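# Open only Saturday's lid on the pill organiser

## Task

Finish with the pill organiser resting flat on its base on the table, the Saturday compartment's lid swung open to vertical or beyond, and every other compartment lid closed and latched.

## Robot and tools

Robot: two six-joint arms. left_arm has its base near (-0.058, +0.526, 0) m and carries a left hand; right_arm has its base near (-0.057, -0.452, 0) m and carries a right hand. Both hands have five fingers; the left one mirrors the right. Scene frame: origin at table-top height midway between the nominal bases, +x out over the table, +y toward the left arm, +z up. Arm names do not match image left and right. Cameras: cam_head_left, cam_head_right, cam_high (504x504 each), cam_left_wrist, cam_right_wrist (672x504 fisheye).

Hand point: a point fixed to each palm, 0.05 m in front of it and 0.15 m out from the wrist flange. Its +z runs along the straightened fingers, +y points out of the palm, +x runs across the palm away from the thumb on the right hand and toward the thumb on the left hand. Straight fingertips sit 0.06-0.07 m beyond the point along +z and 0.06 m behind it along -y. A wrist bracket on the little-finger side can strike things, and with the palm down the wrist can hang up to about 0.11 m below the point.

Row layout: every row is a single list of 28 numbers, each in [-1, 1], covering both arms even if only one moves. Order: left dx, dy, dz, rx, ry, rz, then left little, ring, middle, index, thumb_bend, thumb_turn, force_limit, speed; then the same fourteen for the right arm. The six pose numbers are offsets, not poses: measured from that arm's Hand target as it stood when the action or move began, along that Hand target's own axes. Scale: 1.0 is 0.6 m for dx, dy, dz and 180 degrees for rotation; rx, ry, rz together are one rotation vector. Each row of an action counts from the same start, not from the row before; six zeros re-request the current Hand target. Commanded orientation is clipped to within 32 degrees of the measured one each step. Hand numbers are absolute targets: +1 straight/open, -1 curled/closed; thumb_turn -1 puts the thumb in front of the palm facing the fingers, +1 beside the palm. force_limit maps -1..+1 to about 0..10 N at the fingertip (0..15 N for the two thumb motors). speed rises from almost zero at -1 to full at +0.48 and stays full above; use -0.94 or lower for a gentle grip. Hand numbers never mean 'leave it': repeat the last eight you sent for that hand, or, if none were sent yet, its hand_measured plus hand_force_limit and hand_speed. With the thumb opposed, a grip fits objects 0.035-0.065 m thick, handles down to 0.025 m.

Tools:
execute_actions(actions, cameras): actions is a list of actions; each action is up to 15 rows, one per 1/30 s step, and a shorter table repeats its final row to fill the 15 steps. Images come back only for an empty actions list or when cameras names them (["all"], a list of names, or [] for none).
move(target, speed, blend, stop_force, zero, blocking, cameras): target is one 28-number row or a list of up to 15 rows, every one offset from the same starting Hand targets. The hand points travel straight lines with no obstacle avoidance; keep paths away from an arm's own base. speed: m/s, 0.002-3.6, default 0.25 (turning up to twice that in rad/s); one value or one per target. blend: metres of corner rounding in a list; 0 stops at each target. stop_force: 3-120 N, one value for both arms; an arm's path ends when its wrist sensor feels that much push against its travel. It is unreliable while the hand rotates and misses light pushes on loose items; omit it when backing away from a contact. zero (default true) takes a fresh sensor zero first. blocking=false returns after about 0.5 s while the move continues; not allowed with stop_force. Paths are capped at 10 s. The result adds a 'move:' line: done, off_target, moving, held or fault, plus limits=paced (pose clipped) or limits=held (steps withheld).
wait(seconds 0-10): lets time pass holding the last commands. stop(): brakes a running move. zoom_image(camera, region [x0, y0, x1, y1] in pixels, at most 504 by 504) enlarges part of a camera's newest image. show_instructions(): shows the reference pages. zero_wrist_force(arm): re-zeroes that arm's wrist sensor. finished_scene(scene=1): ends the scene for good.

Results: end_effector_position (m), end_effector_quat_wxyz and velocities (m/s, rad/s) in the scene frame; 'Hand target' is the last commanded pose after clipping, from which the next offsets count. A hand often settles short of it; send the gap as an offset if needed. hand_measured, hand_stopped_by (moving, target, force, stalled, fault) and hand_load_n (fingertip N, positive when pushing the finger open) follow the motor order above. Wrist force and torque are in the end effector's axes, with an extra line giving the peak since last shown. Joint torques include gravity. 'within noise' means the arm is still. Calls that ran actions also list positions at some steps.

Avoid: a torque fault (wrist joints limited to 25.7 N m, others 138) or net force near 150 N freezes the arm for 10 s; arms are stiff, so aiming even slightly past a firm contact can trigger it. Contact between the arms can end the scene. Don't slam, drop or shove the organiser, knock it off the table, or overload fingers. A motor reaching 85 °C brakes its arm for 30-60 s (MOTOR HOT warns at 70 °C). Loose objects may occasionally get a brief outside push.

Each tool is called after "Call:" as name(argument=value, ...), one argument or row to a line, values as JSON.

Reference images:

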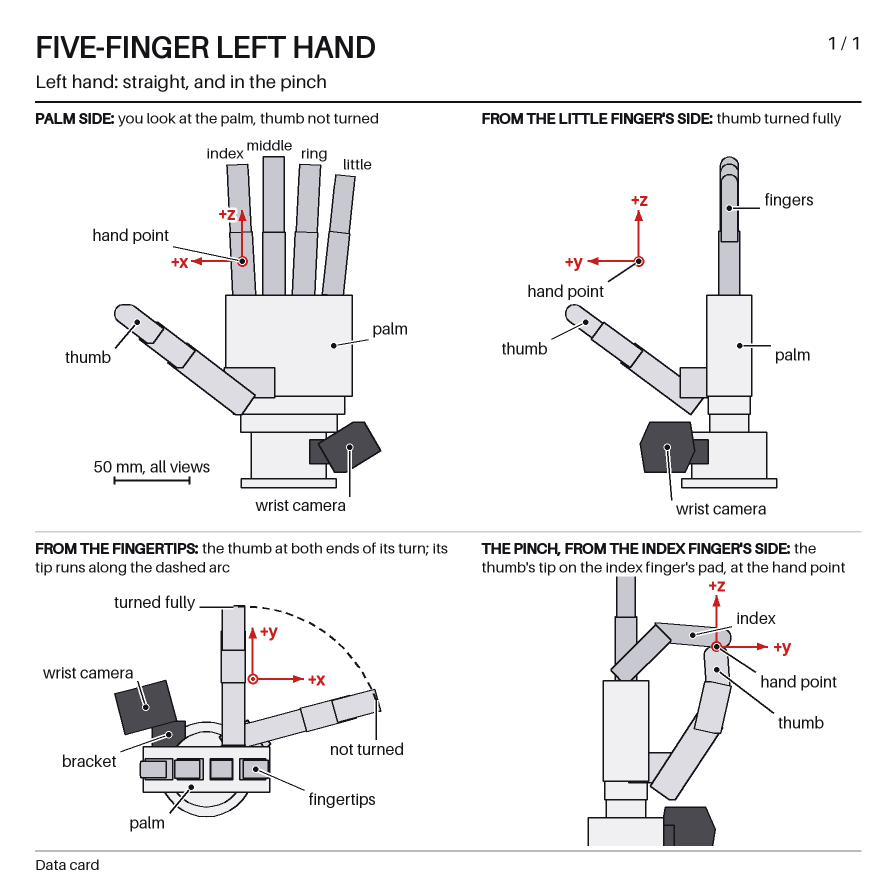

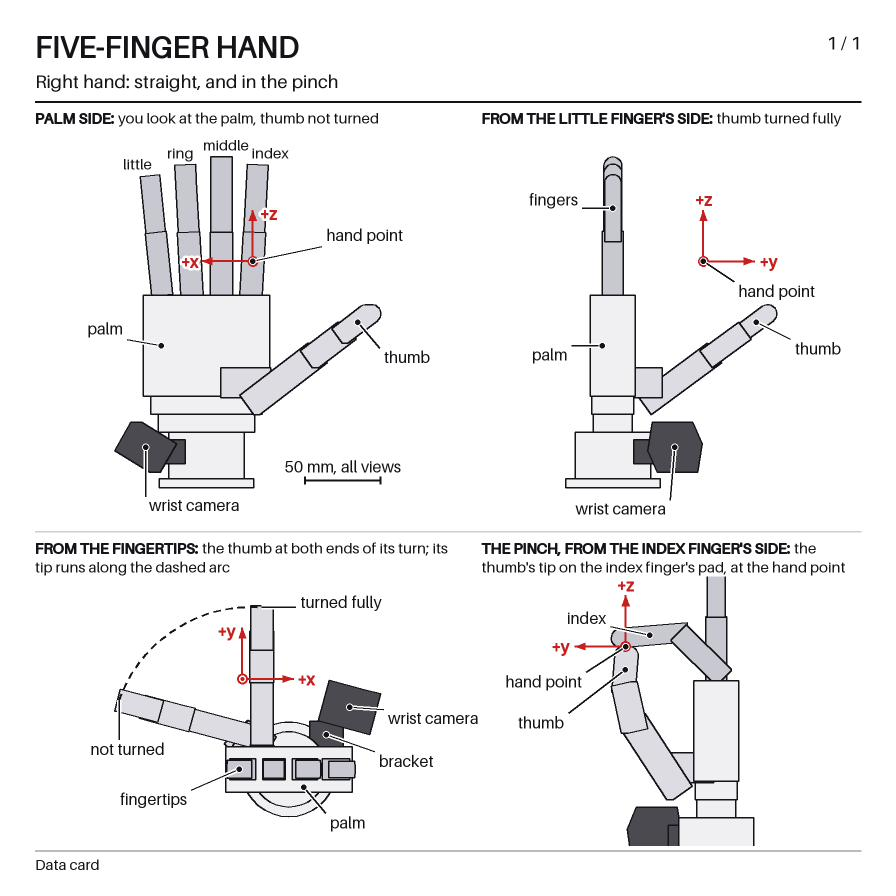

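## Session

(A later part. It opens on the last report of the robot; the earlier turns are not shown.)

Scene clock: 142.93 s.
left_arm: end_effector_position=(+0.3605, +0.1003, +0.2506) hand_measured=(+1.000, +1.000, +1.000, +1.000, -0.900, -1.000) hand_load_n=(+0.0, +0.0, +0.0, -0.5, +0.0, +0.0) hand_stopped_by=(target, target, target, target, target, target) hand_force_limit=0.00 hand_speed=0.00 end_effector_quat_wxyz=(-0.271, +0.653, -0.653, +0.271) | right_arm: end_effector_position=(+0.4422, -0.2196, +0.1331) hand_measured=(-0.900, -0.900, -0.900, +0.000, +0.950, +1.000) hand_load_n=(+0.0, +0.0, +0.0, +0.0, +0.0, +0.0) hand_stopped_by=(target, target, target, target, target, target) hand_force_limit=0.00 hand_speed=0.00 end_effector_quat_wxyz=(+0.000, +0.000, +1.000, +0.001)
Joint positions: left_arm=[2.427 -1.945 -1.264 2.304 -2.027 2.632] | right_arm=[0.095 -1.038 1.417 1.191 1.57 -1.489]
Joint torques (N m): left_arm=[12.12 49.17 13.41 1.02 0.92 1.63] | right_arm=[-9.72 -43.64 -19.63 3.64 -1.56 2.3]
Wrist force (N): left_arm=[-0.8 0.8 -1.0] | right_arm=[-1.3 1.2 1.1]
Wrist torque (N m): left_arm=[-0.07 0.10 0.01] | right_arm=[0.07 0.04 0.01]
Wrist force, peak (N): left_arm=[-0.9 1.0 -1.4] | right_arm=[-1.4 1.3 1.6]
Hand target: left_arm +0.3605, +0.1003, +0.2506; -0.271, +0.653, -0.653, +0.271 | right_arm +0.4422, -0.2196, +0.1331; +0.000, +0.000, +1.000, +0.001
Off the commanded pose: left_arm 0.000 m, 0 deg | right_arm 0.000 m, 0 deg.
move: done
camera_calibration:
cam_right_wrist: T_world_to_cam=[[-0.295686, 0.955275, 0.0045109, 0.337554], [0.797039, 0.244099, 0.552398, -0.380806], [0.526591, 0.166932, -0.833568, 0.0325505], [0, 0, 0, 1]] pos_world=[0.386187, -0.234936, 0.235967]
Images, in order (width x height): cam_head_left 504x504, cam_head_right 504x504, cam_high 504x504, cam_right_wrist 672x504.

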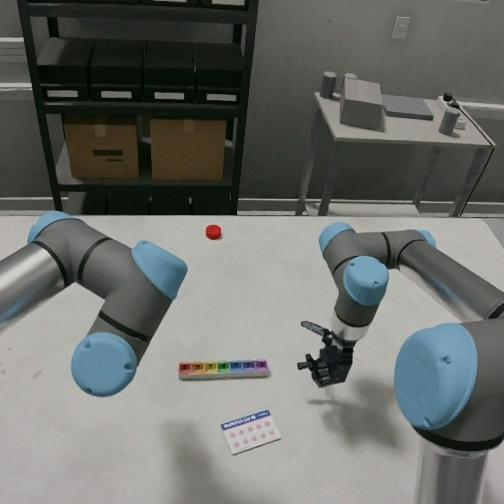

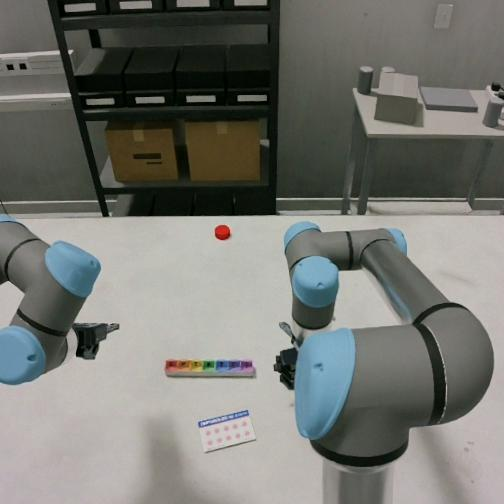

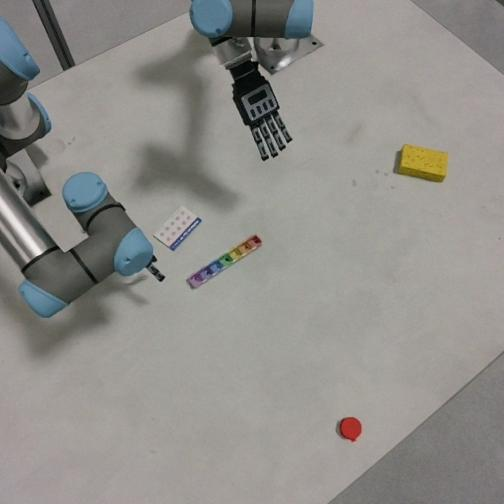

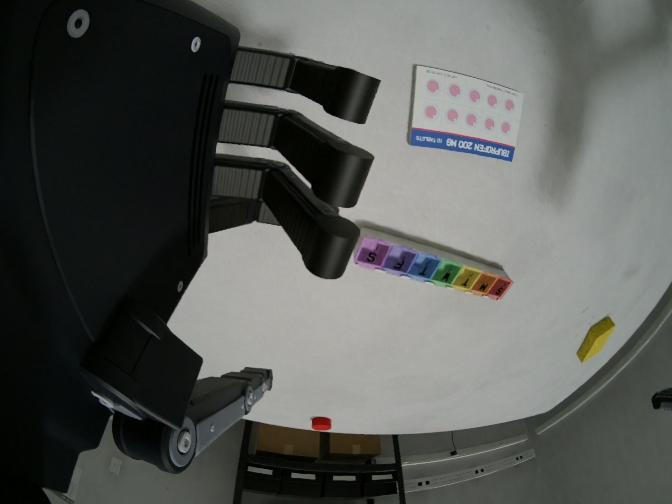

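Call:
move(
  target=[0.3348,0.1274,0.2629,0,0.0786,0.0786,1,1,1,1,-0.9,-1,0,0,0,0,0,0,0,0,-0.9,-0.9,-0.9,0,0.95,1,0,0],
  speed=0.25,
  cameras=["cam_right_wrist","cam_left_wrist","cam_high","cam_head_left"],
)

Call:
zoom_image(
  camera="cam_high",
  region=[130, 190, 280, 310],
)

Call:
zoom_image(
  camera="cam_left_wrist",
  region=[250, 50, 500, 330],
)

Scene clock: 155.93 s.
left_arm: end_effector_position=(+0.4182, -0.1003, +0.0848) hand_measured=(+1.000, +1.000, +1.000, +1.000, -0.900, -1.000) hand_load_n=(-0.5, +0.0, -0.5, +0.0, +0.0, +0.0) hand_stopped_by=(target, target, target, target, target, target) hand_force_limit=0.00 hand_speed=0.00 end_effector_quat_wxyz=(+0.220, -0.530, +0.757, -0.313) | right_arm: end_effector_position=(+0.4422, -0.2196, +0.1331) hand_measured=(-0.900, -0.900, -0.900, +0.000, +0.950, +1.000) hand_load_n=(+0.0, +0.0, +0.0, +0.0, -0.5, +0.0) hand_stopped_by=(target, target, target, target, target, target) hand_force_limit=0.00 hand_speed=0.00 end_effector_quat_wxyz=(+0.000, +0.000, +1.000, +0.001)
Joint positions: left_arm=[2.309 -2.465 -0.823 2.453 -1.878 2.822] | right_arm=[0.095 -1.038 1.417 1.191 1.57 -1.489]
Joint torques (N m): left_arm=[-10.29 45.53 27.99 -3.33 1.38 1.96] | right_arm=[-9.59 -42.38 -19.05 3.59 -1.59 2.13]
Wrist force (N): left_arm=[-1.0 1.0 -1.5] | right_arm=[-1.3 1.2 1.3]
Wrist torque (N m): left_arm=[0.01 0.10 -0.02] | right_arm=[0.06 0.04 0.01]
Wrist force, peak (N): left_arm=[-1.7 0.5 -2.0] | right_arm=[-1.3 1.5 1.5]
Hand target: left_arm +0.4182, -0.1004, +0.0848; +0.220, -0.529, +0.757, -0.313 | right_arm +0.4422, -0.2196, +0.1331; +0.000, +0.000, +1.000, +0.001
Off the commanded pose: left_arm 0.000 m, 0 deg | right_arm 0.000 m, 0 deg.
move: done
camera_calibration:
cam_left_wrist: T_world_to_cam=[[0.552761, -0.509357, 0.659554, -0.331418], [-0.768713, -0.617257, 0.167553, 0.255274], [0.32177, -0.599624, -0.732745, -0.0190828], [0, 0, 0, 1]] pos_world=[0.385568, -0.0226829, 0.161833]
cam_right_wrist: T_world_to_cam=[[-0.295686, 0.955275, 0.0045109, 0.337554], [0.797039, 0.244099, 0.552398, -0.380806], [0.526591, 0.166932, -0.833568, 0.0325505], [0, 0, 0, 1]] pos_world=[0.386187, -0.234936, 0.235967]
Images, in order (width x height): cam_head_left 504x504, cam_high 504x504, cam_left_wrist 672x504, cam_right_wrist 672x504.

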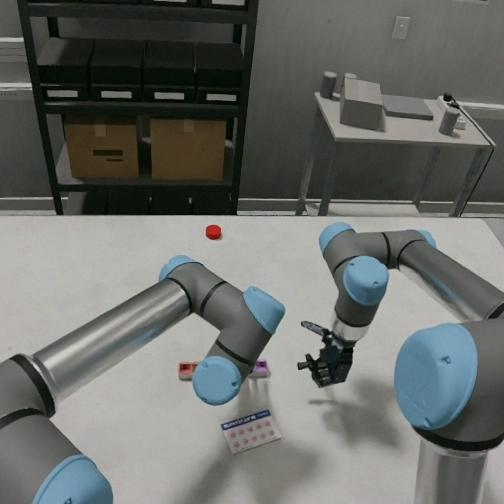

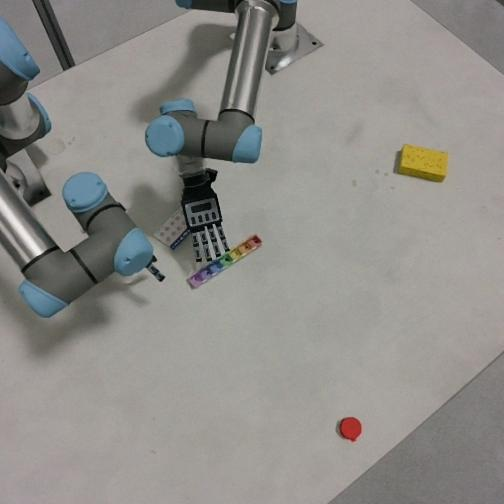

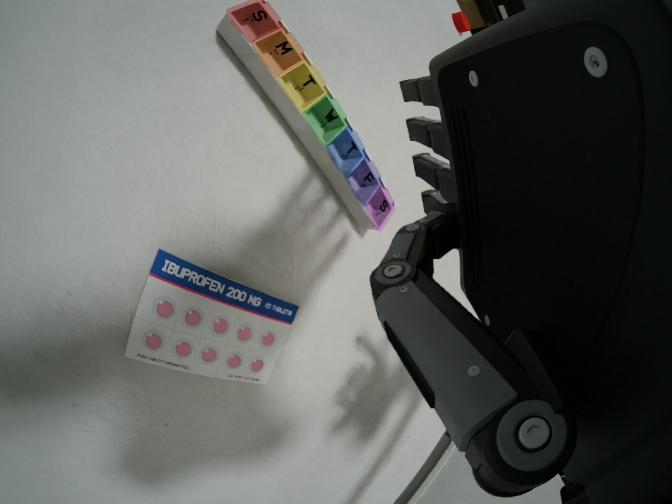

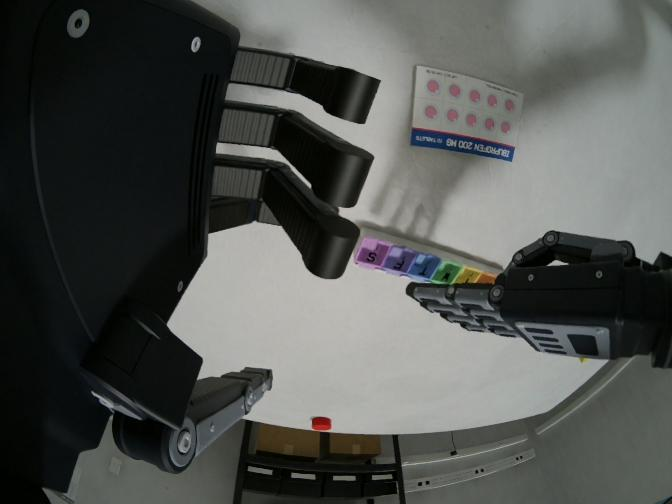

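Scaled by 3.360 from the camera's 504x504 image, which has a finer 720x720 frame.

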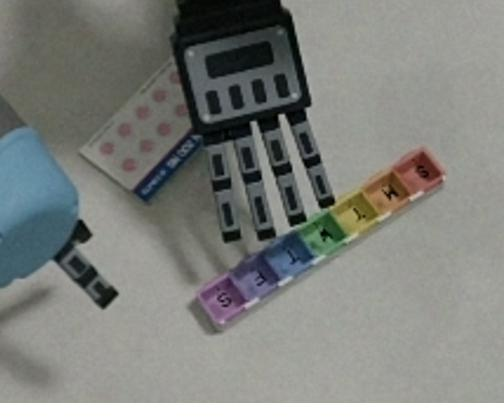

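Scaled by 1.800 from the camera's 672x504 image, which has a finer 960x720 frame.

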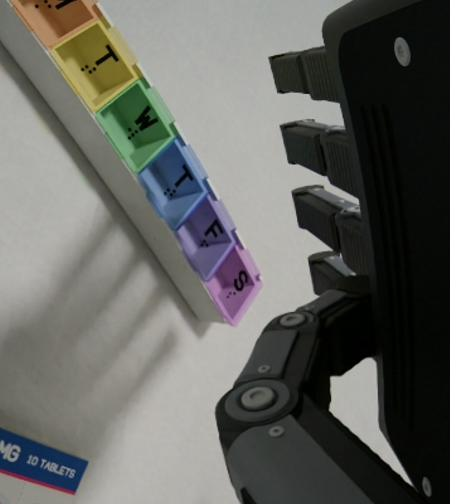

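Call:
move(
  target=[
    [-0.0023,0.0427,0.0516,0,0,0,1,1,1,1,-0.9,-1,0,0,0,0,0,0,0,0,-0.9,-0.9,-0.9,0,0.95,1,0,0],
    [-0.0023,0.0722,0.081,0,0,0,1,1,1,1,-0.9,-1,0,0,0,0,0,0,0,0,-0.9,-0.9,-0.9,0,0.95,1,0,0],
  ],
  speed=[0.08,0.012],
  stop_force=12,
  cameras=["cam_right_wrist","cam_left_wrist","cam_high"],
)

Call:
zoom_image(
  camera="cam_high",
  region=[130, 190, 280, 310],
)

Call:
zoom_image(
  camera="cam_right_wrist",
  region=[310, 180, 560, 370],
)

Scene clock: 166.70 s.
left_arm: end_effector_position=(+0.4223, -0.1003, +0.0329) hand_measured=(+1.000, +1.000, +1.000, +1.000, -0.900, -1.000) hand_load_n=(+0.0, +0.0, +1.0, -0.5, +0.5, +0.0) hand_stopped_by=(target, target, target, target, target, target) hand_force_limit=0.00 hand_speed=0.00 end_effector_quat_wxyz=(+0.220, -0.529, +0.757, -0.313) | right_arm: end_effector_position=(+0.4422, -0.2196, +0.1331) hand_measured=(-0.900, -0.900, -0.900, +0.000, +0.950, +1.000) hand_load_n=(+0.0, +0.0, +0.0, +0.0, -0.5, +0.0) hand_stopped_by=(target, target, target, target, target, target) hand_force_limit=0.00 hand_speed=0.00 end_effector_quat_wxyz=(+0.000, +0.000, +1.000, +0.001)
Joint positions: left_arm=[2.314 -2.504 -0.886 2.556 -1.875 2.825] | right_arm=[0.095 -1.038 1.417 1.191 1.57 -1.489]
Joint torques (N m): left_arm=[12.35 59.81 22.32 -4.2 1.41 1.95] | right_arm=[-9.26 -40.63 -18.38 3.38 -1.46 1.86]
Wrist force (N): left_arm=[-1.4 -7.2 -8.6] | right_arm=[-1.2 1.3 1.4]
Wrist torque (N m): left_arm=[0.51 -0.11 0.17] | right_arm=[0.06 0.03 0.01]
Wrist force, peak (N): left_arm=[-1.8 -10.8 -17.4] | right_arm=[-1.6 1.3 1.5]
Hand target: left_arm +0.4223, -0.1003, +0.0329; +0.220, -0.529, +0.757, -0.313 (not the last commanded pose) | right_arm +0.4422, -0.2196, +0.1331; +0.000, +0.000, +1.000, +0.001
Off the commanded pose: left_arm 0.013 m, 0 deg | right_arm 0.000 m, 0 deg.
move: contact (left_arm); path passed 1 of 2 targets
camera_calibration:
cam_left_wrist: T_world_to_cam=[[0.552726, -0.509293, 0.659632, -0.299448], [-0.768708, -0.617266, 0.167542, 0.267121], [0.32184, -0.599669, -0.732677, -0.0584674], [0, 0, 0, 1]] pos_world=[0.389668, -0.0226831, 0.109933]
cam_right_wrist: T_world_to_cam=[[-0.295686, 0.955275, 0.0045109, 0.337554], [0.797039, 0.244099, 0.552398, -0.380806], [0.526591, 0.166932, -0.833568, 0.0325505], [0, 0, 0, 1]] pos_world=[0.386187, -0.234936, 0.235967]
Images, in order (width x height): cam_high 504x504, cam_left_wrist 672x504, cam_right_wrist 672x504.

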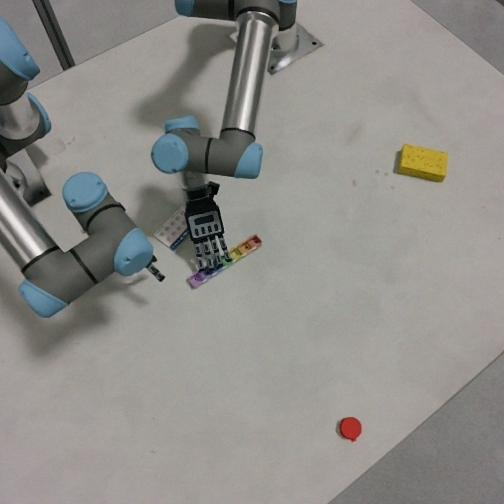

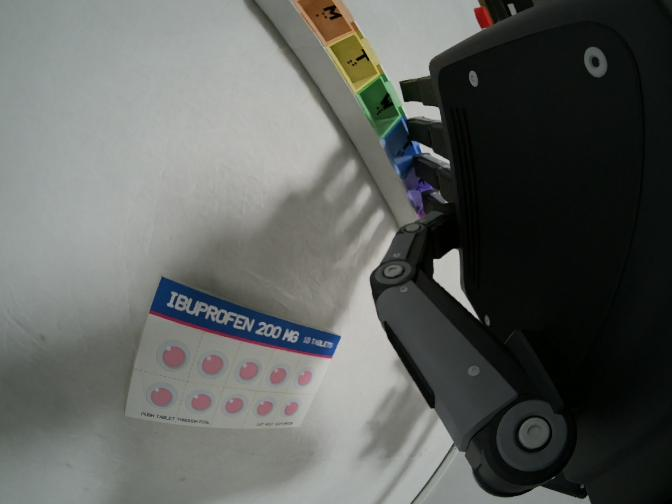

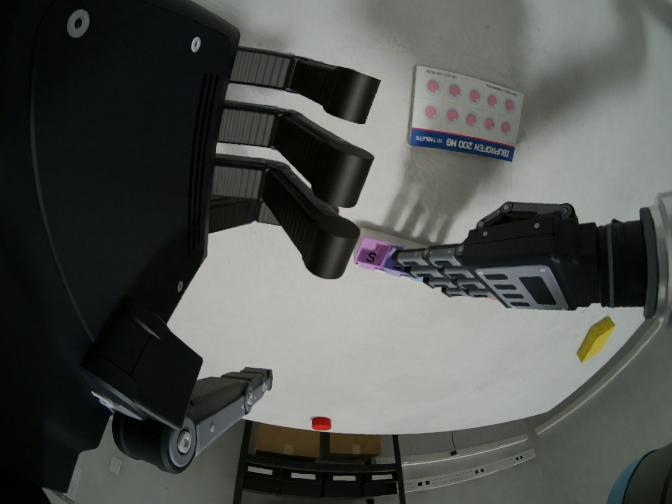

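Scaled by 3.360 from the camera's 504x504 image, which has a finer 720x720 frame.

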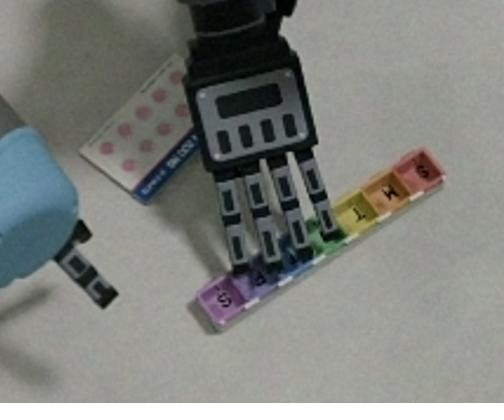

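Scaled by 2.016 from the camera's 672x504 image, which has a finer 960x720 frame.

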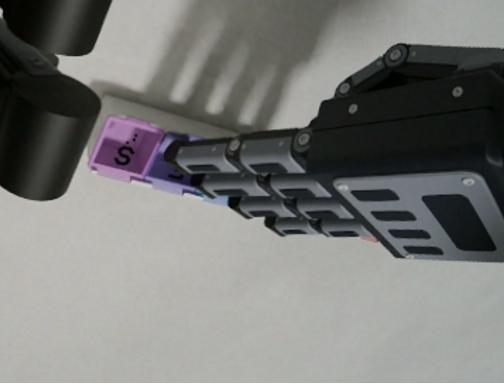

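Call:
move(
  target=[0,0,0,0,0,0,1,1,1,1,-0.9,-1,0,0,-0.0663,0.0493,0.1218,0,0,0,-0.9,-0.9,-0.9,0,0.95,1,0,0],
  speed=0.15,
  cameras=["cam_right_wrist","cam_left_wrist","cam_high","cam_head_left"],
)

Call:
zoom_image(
  camera="cam_high",
  region=[130, 190, 280, 310],
)

Call:
zoom_image(
  camera="cam_left_wrist",
  region=[330, 100, 460, 270],
)

Scene clock: 175.90 s.
left_arm: end_effector_position=(+0.4223, -0.1003, +0.0329) hand_measured=(+1.000, +1.000, +1.000, +1.000, -0.900, -1.000) hand_load_n=(+0.0, +0.0, +1.0, +0.0, +0.0, +0.0) hand_stopped_by=(target, target, target, target, target, target) hand_force_limit=0.00 hand_speed=0.00 end_effector_quat_wxyz=(+0.220, -0.529, +0.757, -0.313) | right_arm: end_effector_position=(+0.4820, -0.1899, +0.0602) hand_measured=(-0.900, -0.900, -0.900, +0.000, +0.950, +1.000) hand_load_n=(+0.0, +0.0, +0.0, +0.0, -0.5, +0.0) hand_stopped_by=(target, target, target, target, target, target) hand_force_limit=0.00 hand_speed=0.00 end_effector_quat_wxyz=(+0.000, +0.000, +1.000, +0.001)
Joint positions: left_arm=[2.314 -2.504 -0.886 2.556 -1.875 2.825] | right_arm=[0.145 -0.858 1.317 1.111 1.57 -1.439]
Joint torques (N m): left_arm=[11.76 59.99 21.85 -3.58 1.26 1.77] | right_arm=[11.83 -32.15 -23.59 0.46 1.93 2.41]
Wrist force (N): left_arm=[-1.2 -8.1 -9.3] | right_arm=[-1.3 1.3 1.2]
Wrist torque (N m): left_arm=[0.48 -0.09 0.16] | right_arm=[0.09 0.04 0.02]
Wrist force, peak (N): left_arm=[-1.1 -8.1 -9.4] | right_arm=[-1.4 1.5 2.0]
Hand target: left_arm +0.4223, -0.1003, +0.0329; +0.220, -0.529, +0.757, -0.313 | right_arm +0.4821, -0.1899, +0.0600; +0.000, +0.000, +1.000, +0.001
Off the commanded pose: left_arm 0.000 m, 0 deg | right_arm 0.000 m, 0 deg.
move: done
camera_calibration:
cam_left_wrist: T_world_to_cam=[[0.552726, -0.509293, 0.659632, -0.299448], [-0.768708, -0.617266, 0.167542, 0.267121], [0.32184, -0.599669, -0.732677, -0.0584674], [0, 0, 0, 1]] pos_world=[0.389668, -0.0226831, 0.109933]
cam_right_wrist: T_world_to_cam=[[-0.295684, 0.955275, 0.00462719, 0.321355], [0.797046, 0.244032, 0.552418, -0.379504], [0.526582, 0.167029, -0.833554, -0.0540947], [0, 0, 0, 1]] pos_world=[0.425987, -0.205336, 0.163067]
Images, in order (width x height): cam_head_left 504x504, cam_high 504x504, cam_left_wrist 672x504, cam_right_wrist 672x504.

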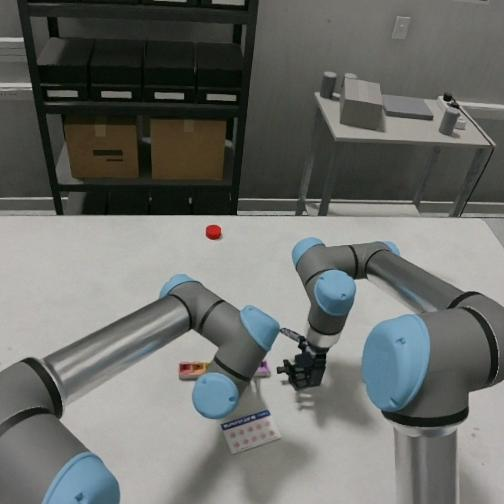

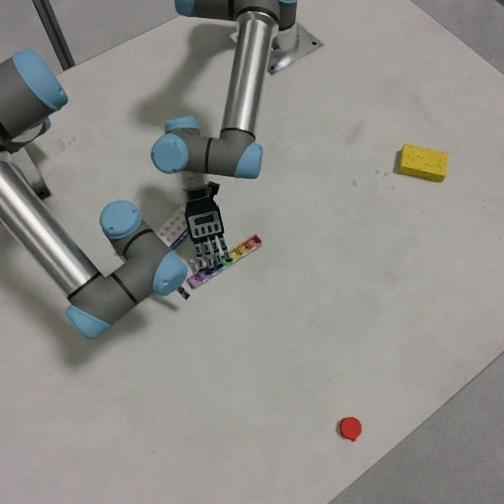

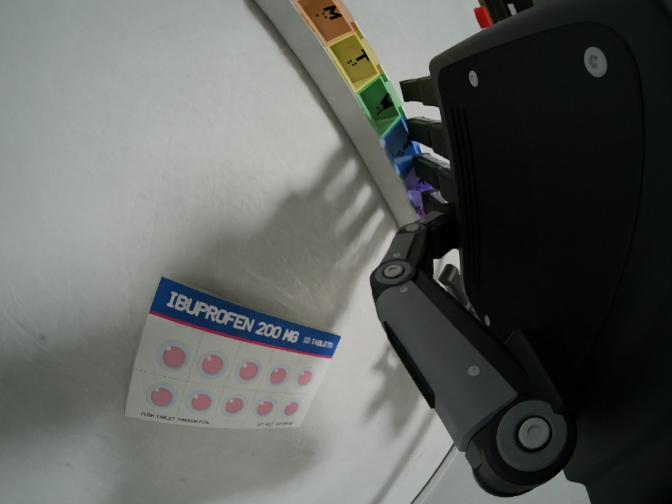

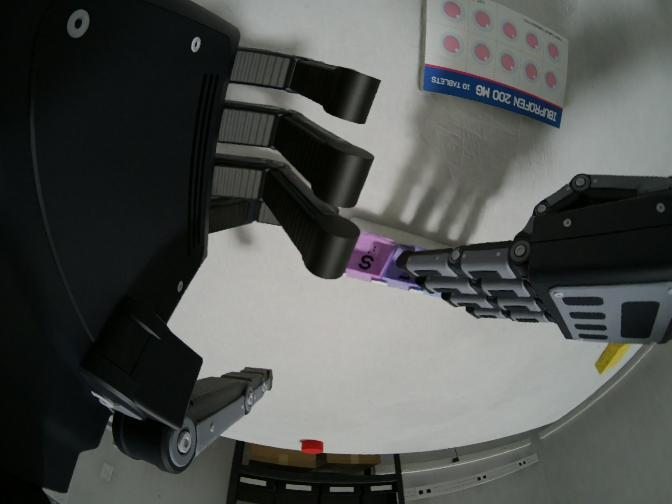

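Scaled by 3.360 from the camera's 504x504 image, which has a finer 720x720 frame.

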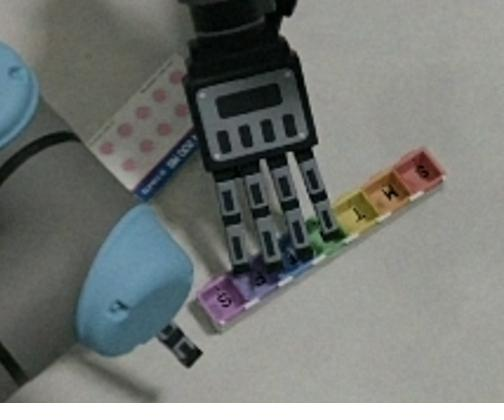

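Scaled by 2.965 from the camera's 672x504 image, which has a finer 960x720 frame.

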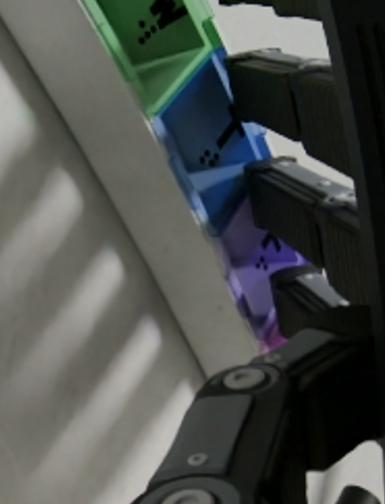

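Call:
move(
  target=[
    [0,0,0,0,0,0,1,1,1,1,-0.9,-1,0,0,0,0,0.035,0,0,0,-0.9,-0.9,-0.9,0,0.95,1,0,0],
    [0,0,0,0,0,0,1,1,1,1,-0.9,-1,0,0,0,0,0.07,0,0,0,-0.9,-0.9,-0.9,0,0.95,1,0,0],
  ],
  speed=[0.06,0.008],
  stop_force=3,
  cameras=["cam_right_wrist"],
)

Call:
zoom_image(
  camera="cam_right_wrist",
  region=[230, 130, 450, 330],
)

Scene clock: 181.87 s.
left_arm: end_effector_position=(+0.4223, -0.1003, +0.0329) hand_measured=(+1.000, +1.000, +1.000, +1.000, -0.900, -1.000) hand_load_n=(+0.0, +0.0, +0.5, +0.0, +0.0, +0.0) hand_stopped_by=(target, target, target, target, target, target) hand_force_limit=0.00 hand_speed=0.00 end_effector_quat_wxyz=(+0.220, -0.529, +0.757, -0.313) | right_arm: end_effector_position=(+0.4821, -0.1898, +0.0272) hand_measured=(-0.900, -0.900, -0.900, +0.000, +0.950, +1.000) hand_load_n=(+0.0, +0.0, +0.0, -3.0, +0.0, +0.0) hand_stopped_by=(target, target, target, target, target, target) hand_force_limit=0.00 hand_speed=0.00 end_effector_quat_wxyz=(+0.000, +0.000, +1.000, +0.001)
Joint positions: left_arm=[2.314 -2.504 -0.886 2.556 -1.875 2.825] | right_arm=[0.145 -0.82 1.343 1.047 1.57 -1.439]
Joint torques (N m): left_arm=[11.14 59.78 22.12 -2.75 1.01 1.27] | right_arm=[11.97 -49.69 -21.3 3.83 -0.43 1.82]
Wrist force (N): left_arm=[-1.2 -7.9 -9.2] | right_arm=[-1.8 -0.1 -2.2]
Wrist torque (N m): left_arm=[0.48 -0.10 0.17] | right_arm=[0.08 0.03 0.02]
Wrist force, peak (N): left_arm=[-1.2 -8.2 -9.4] | right_arm=[-2.5 -1.6 -3.9]
Hand target: left_arm +0.4223, -0.1003, +0.0329; +0.220, -0.529, +0.757, -0.313 | right_arm +0.4821, -0.1898, +0.0272; +0.000, +0.000, +1.000, +0.001 (not the last commanded pose)
Off the commanded pose: left_arm 0.000 m, 0 deg | right_arm 0.009 m, 0 deg.
move: contact (right_arm); path passed 1 of 2 targets
camera_calibration:
cam_right_wrist: T_world_to_cam=[[-0.295686, 0.955275, 0.0045109, 0.321458], [0.797039, 0.244099, 0.552398, -0.361414], [0.526591, 0.166932, -0.833568, -0.0816099], [0, 0, 0, 1]] pos_world=[0.426087, -0.205236, 0.130167]
Images, in order (width x height): cam_right_wrist 672x504.

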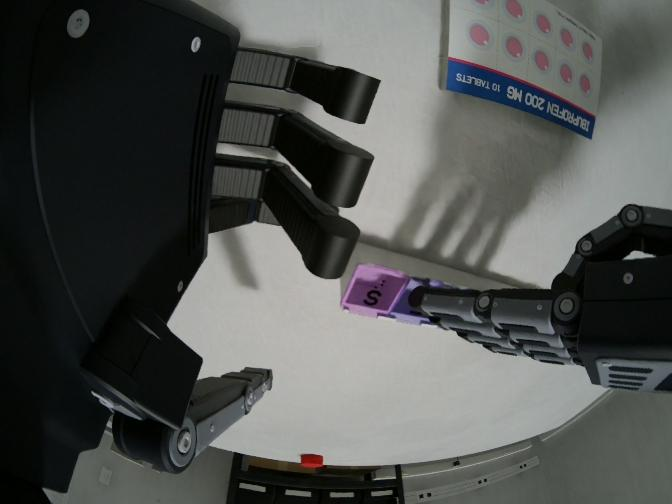

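Scaled by 2.291 from the camera's 672x504 image, which has a finer 960x720 frame.

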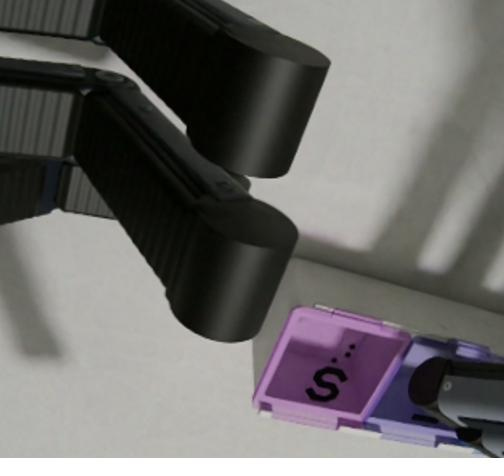

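Call:
move(
  target=[
    [0,0,0,0,0,0,1,1,1,1,-0.9,-1,0,0,0,0,-0.0072,0,0,0,-0.9,-0.9,-0.9,0,0.95,1,0,0],
    [0,0,0,0,0,0,1,1,1,1,-0.9,-1,0,0,0,0.055,-0.0072,0,0,0,-0.9,-0.9,-0.9,0,0.95,1,0,0],
  ],
  speed=[0.03,0.06],
)

Call:
move(
  target=[0,0,0,0,0,0,1,1,1,1,-0.9,-1,0,0,-0.0333,0,0,0,0,0,-0.9,-0.9,-0.9,0,0.95,1,0,0],
  speed=0.008,
  stop_force=3,
  cameras=["cam_right_wrist","cam_high","cam_left_wrist"],
)

Call:
zoom_image(
  camera="cam_right_wrist",
  region=[230, 130, 450, 330],
)

Call:
zoom_image(
  camera="cam_high",
  region=[170, 240, 250, 310],
)

Scene clock: 187.23 s.
left_arm: end_effector_position=(+0.4223, -0.1003, +0.0329) hand_measured=(+1.000, +1.000, +1.000, +1.000, -0.900, -1.000) hand_load_n=(+0.0, +0.0, +1.0, +0.0, +0.0, +0.5) hand_stopped_by=(target, target, target, target, target, target) hand_force_limit=0.00 hand_speed=0.00 end_effector_quat_wxyz=(+0.220, -0.529, +0.757, -0.313) | right_arm: end_effector_position=(+0.4821, -0.1570, +0.0316) hand_measured=(-0.900, -0.900, -0.900, +0.000, +0.950, +1.000) hand_load_n=(+0.0, +0.0, +0.0, +0.0, +0.0, +0.0) hand_stopped_by=(target, target, target, target, target, target) hand_force_limit=0.00 hand_speed=0.00 end_effector_quat_wxyz=(+0.000, +0.000, +1.000, +0.001)
Joint positions: left_arm=[2.314 -2.504 -0.886 2.556 -1.875 2.825] | right_arm=[0.206 -0.797 1.287 1.08 1.57 -1.379]
Joint torques (N m): left_arm=[11.09 59.17 21.59 -2.11 0.99 0.88] | right_arm=[11.59 -32.79 -22.96 3.86 1.96 2.63]
Wrist force (N): left_arm=[-1.2 -7.9 -9.4] | right_arm=[-1.2 1.1 1.4]
Wrist torque (N m): left_arm=[0.50 -0.10 0.17] | right_arm=[0.04 0.03 0.02]
Wrist force, peak (N): left_arm=[-1.2 -8.3 -9.3] | right_arm=[-1.8 -0.2 -2.5]
Hand target: left_arm +0.4223, -0.1003, +0.0329; +0.220, -0.529, +0.757, -0.313 | right_arm +0.4821, -0.1568, +0.0316; +0.000, +0.000, +1.000, +0.001
Off the commanded pose: left_arm 0.000 m, 0 deg | right_arm 0.000 m, 0 deg.
move: done

Scene clock: 190.67 s.
left_arm: end_effector_position=(+0.4223, -0.1003, +0.0329) hand_measured=(+1.000, +1.000, +1.000, +1.000, -0.900, -1.000) hand_load_n=(+0.0, +0.0, +1.0, +0.0, +0.0, +0.0) hand_stopped_by=(target, target, target, target, target, target) hand_force_limit=0.00 hand_speed=0.00 end_effector_quat_wxyz=(+0.220, -0.529, +0.757, -0.313) | right_arm: end_effector_position=(+0.5021, -0.1568, +0.0316) hand_measured=(-0.900, -0.900, -0.900, +0.000, +0.950, +1.000) hand_load_n=(+0.0, +0.0, +0.0, +0.5, +0.0, +0.0) hand_stopped_by=(target, target, target, target, target, target) hand_force_limit=0.00 hand_speed=0.00 end_effector_quat_wxyz=(+0.000, +0.000, +1.000, +0.001)
Joint positions: left_arm=[2.314 -2.504 -0.886 2.556 -1.875 2.825] | right_arm=[0.199 -0.755 1.209 1.116 1.57 -1.385]
Joint torques (N m): left_arm=[6.91 59.23 16.07 -1.63 0.95 0.62] | right_arm=[-10.32 -34.47 -23.98 3.23 1.1 -2.06]
Wrist force (N): left_arm=[-3.3 -9.5 -6.7] | right_arm=[1.4 -0.9 0.8]
Wrist torque (N m): left_arm=[0.33 -0.14 0.08] | right_arm=[0.01 0.05 0.13]
Wrist force, peak (N): left_arm=[-1.1 -8.2 -9.6] | right_arm=[1.8 -0.4 1.7]
Hand target: left_arm +0.4223, -0.1003, +0.0329; +0.220, -0.529, +0.757, -0.313 | right_arm +0.5021, -0.1568, +0.0316; +0.000, +0.000, +1.000, +0.001
Off the commanded pose: left_arm 0.000 m, 0 deg | right_arm 0.000 m, 0 deg.
move: done
camera_calibration:
cam_left_wrist: T_world_to_cam=[[0.552726, -0.509293, 0.659632, -0.299448], [-0.768708, -0.617266, 0.167542, 0.267121], [0.32184, -0.599669, -0.732677, -0.0584674], [0, 0, 0, 1]] pos_world=[0.389668, -0.0226831, 0.109933]
cam_right_wrist: T_world_to_cam=[[-0.295686, 0.955275, 0.0045109, 0.295798], [0.797039, 0.244099, 0.552398, -0.387761], [0.526591, 0.166932, -0.833568, -0.0939301], [0, 0, 0, 1]] pos_world=[0.445987, -0.172236, 0.134567]
Images, in order (width x height): cam_high 504x504, cam_left_wrist 672x504, cam_right_wrist 672x504.

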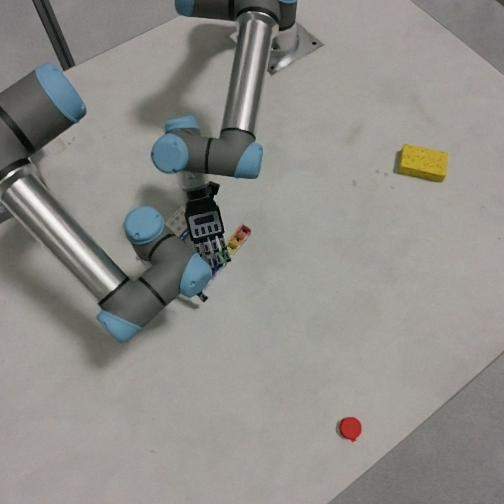

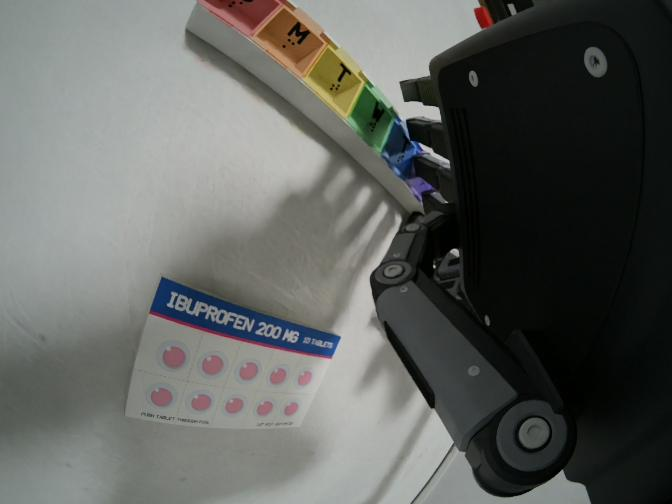

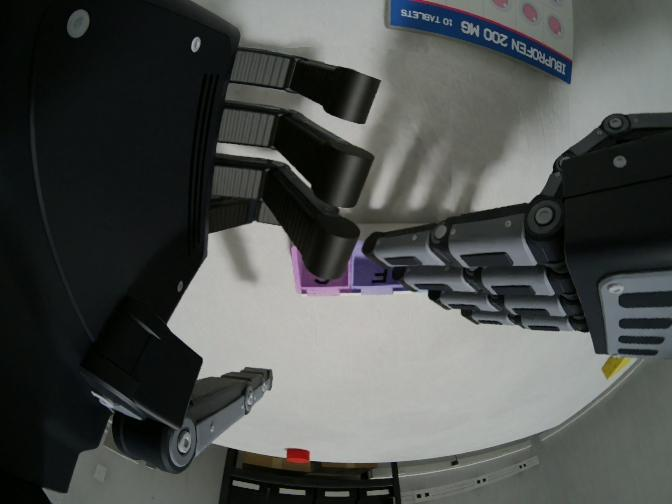

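Scaled by 2.291 from the camera's 672x504 image, which has a finer 960x720 frame.

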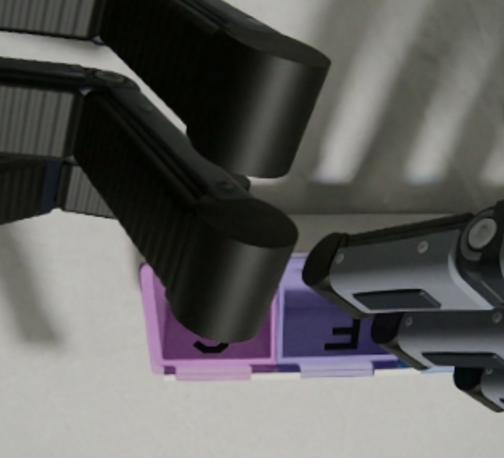

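Scaled by 6.300 from the camera's 504x504 image, which has a finer 720x720 frame.

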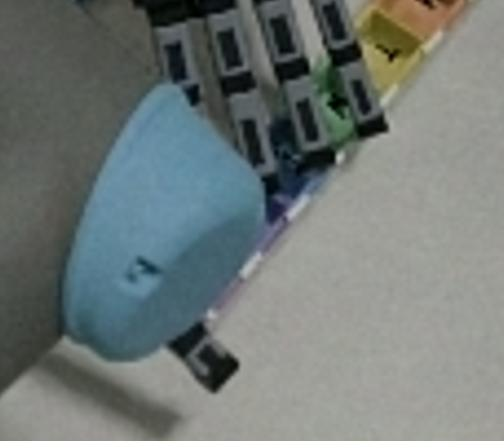

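Call:
move(
  target=[0,0,0,0,0,0,1,1,1,1,-0.9,-1,0,0,0,0,-0.02,0,0,0,-0.9,-0.9,-0.9,0,0.95,1,0,0],
  speed=0.008,
  stop_force=8,
  cameras=["cam_right_wrist","cam_high","cam_left_wrist"],
)

Call:
zoom_image(
  camera="cam_right_wrist",
  region=[230, 130, 450, 330],
)

Scene clock: 199.73 s.
left_arm: end_effector_position=(+0.4223, -0.1003, +0.0329) hand_measured=(+1.000, +1.000, +1.000, +1.000, -0.900, -1.000) hand_load_n=(+0.0, +0.0, +1.0, +0.0, +0.0, +0.0) hand_stopped_by=(target, target, target, target, target, target) hand_force_limit=0.00 hand_speed=0.00 end_effector_quat_wxyz=(+0.220, -0.529, +0.757, -0.313) | right_arm: end_effector_position=(+0.5021, -0.1569, +0.0436) hand_measured=(-0.900, -0.900, -0.900, +0.000, +0.950, +1.000) hand_load_n=(+0.0, +0.0, +0.0, +0.5, +0.0, +0.0) hand_stopped_by=(target, target, target, target, target, target) hand_force_limit=0.00 hand_speed=0.00 end_effector_quat_wxyz=(+0.000, +0.000, +1.000, +0.001)
Joint positions: left_arm=[2.314 -2.504 -0.886 2.556 -1.875 2.825] | right_arm=[0.199 -0.768 1.2 1.138 1.57 -1.385]
Joint torques (N m): left_arm=[-0.24 58.83 8.3 -0.98 0.73 0.31] | right_arm=[-10.15 -54.16 -24.69 3.36 0.58 -2.05]
Wrist force (N): left_arm=[-2.0 -9.5 -6.3] | right_arm=[1.2 1.0 1.4]
Wrist torque (N m): left_arm=[0.35 -0.09 0.15] | right_arm=[0.05 0.07 0.12]
Wrist force, peak (N): left_arm=[-3.4 -9.6 -6.7] | right_arm=[0.8 0.5 4.1]
Hand target: left_arm +0.4223, -0.1003, +0.0329; +0.220, -0.529, +0.757, -0.313 | right_arm +0.5021, -0.1569, +0.0436; +0.000, +0.000, +1.000, +0.001
Off the commanded pose: left_arm 0.000 m, 0 deg | right_arm 0.000 m, 0 deg.
move: done
camera_calibration:
cam_left_wrist: T_world_to_cam=[[0.552726, -0.509293, 0.659632, -0.299448], [-0.768708, -0.617266, 0.167542, 0.267121], [0.32184, -0.599669, -0.732677, -0.0584674], [0, 0, 0, 1]] pos_world=[0.389668, -0.0226831, 0.109933]
cam_right_wrist: T_world_to_cam=[[-0.295686, 0.955275, 0.0045109, 0.295744], [0.797039, 0.244099, 0.552398, -0.39439], [0.526591, 0.166932, -0.833568, -0.0839273], [0, 0, 0, 1]] pos_world=[0.445987, -0.172236, 0.146567]
Images, in order (width x height): cam_high 504x504, cam_left_wrist 672x504, cam_right_wrist 672x504.

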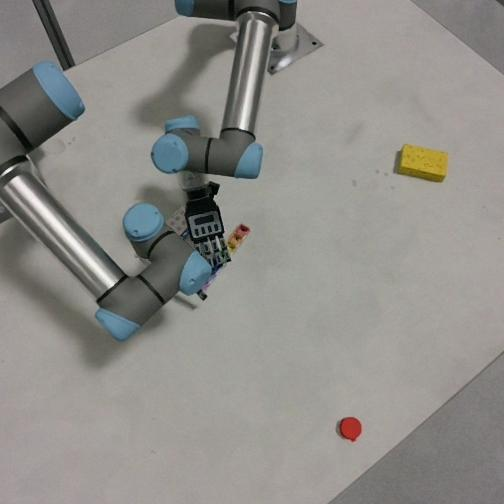

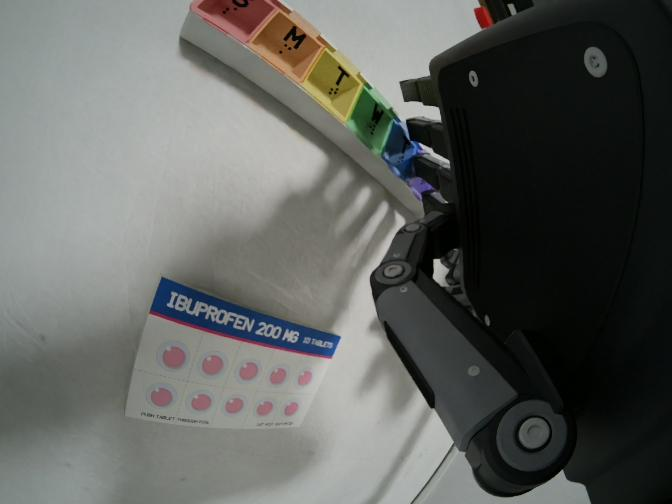

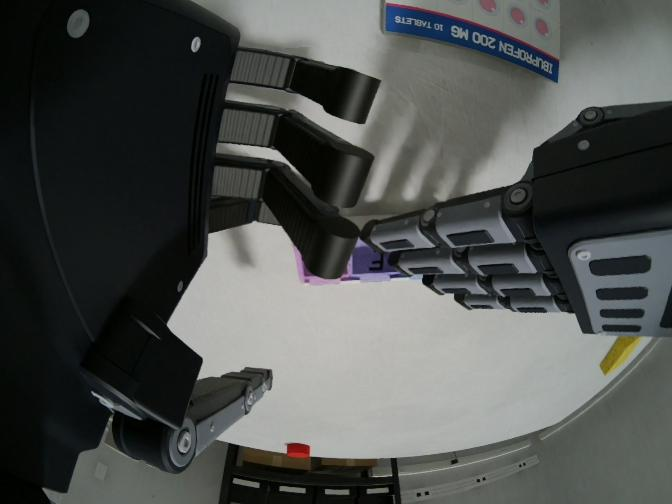

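Scaled by 2.291 from the camera's 672x504 image, which has a finer 960x720 frame.

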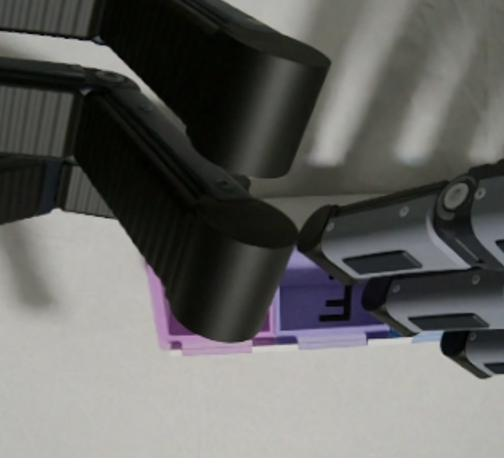

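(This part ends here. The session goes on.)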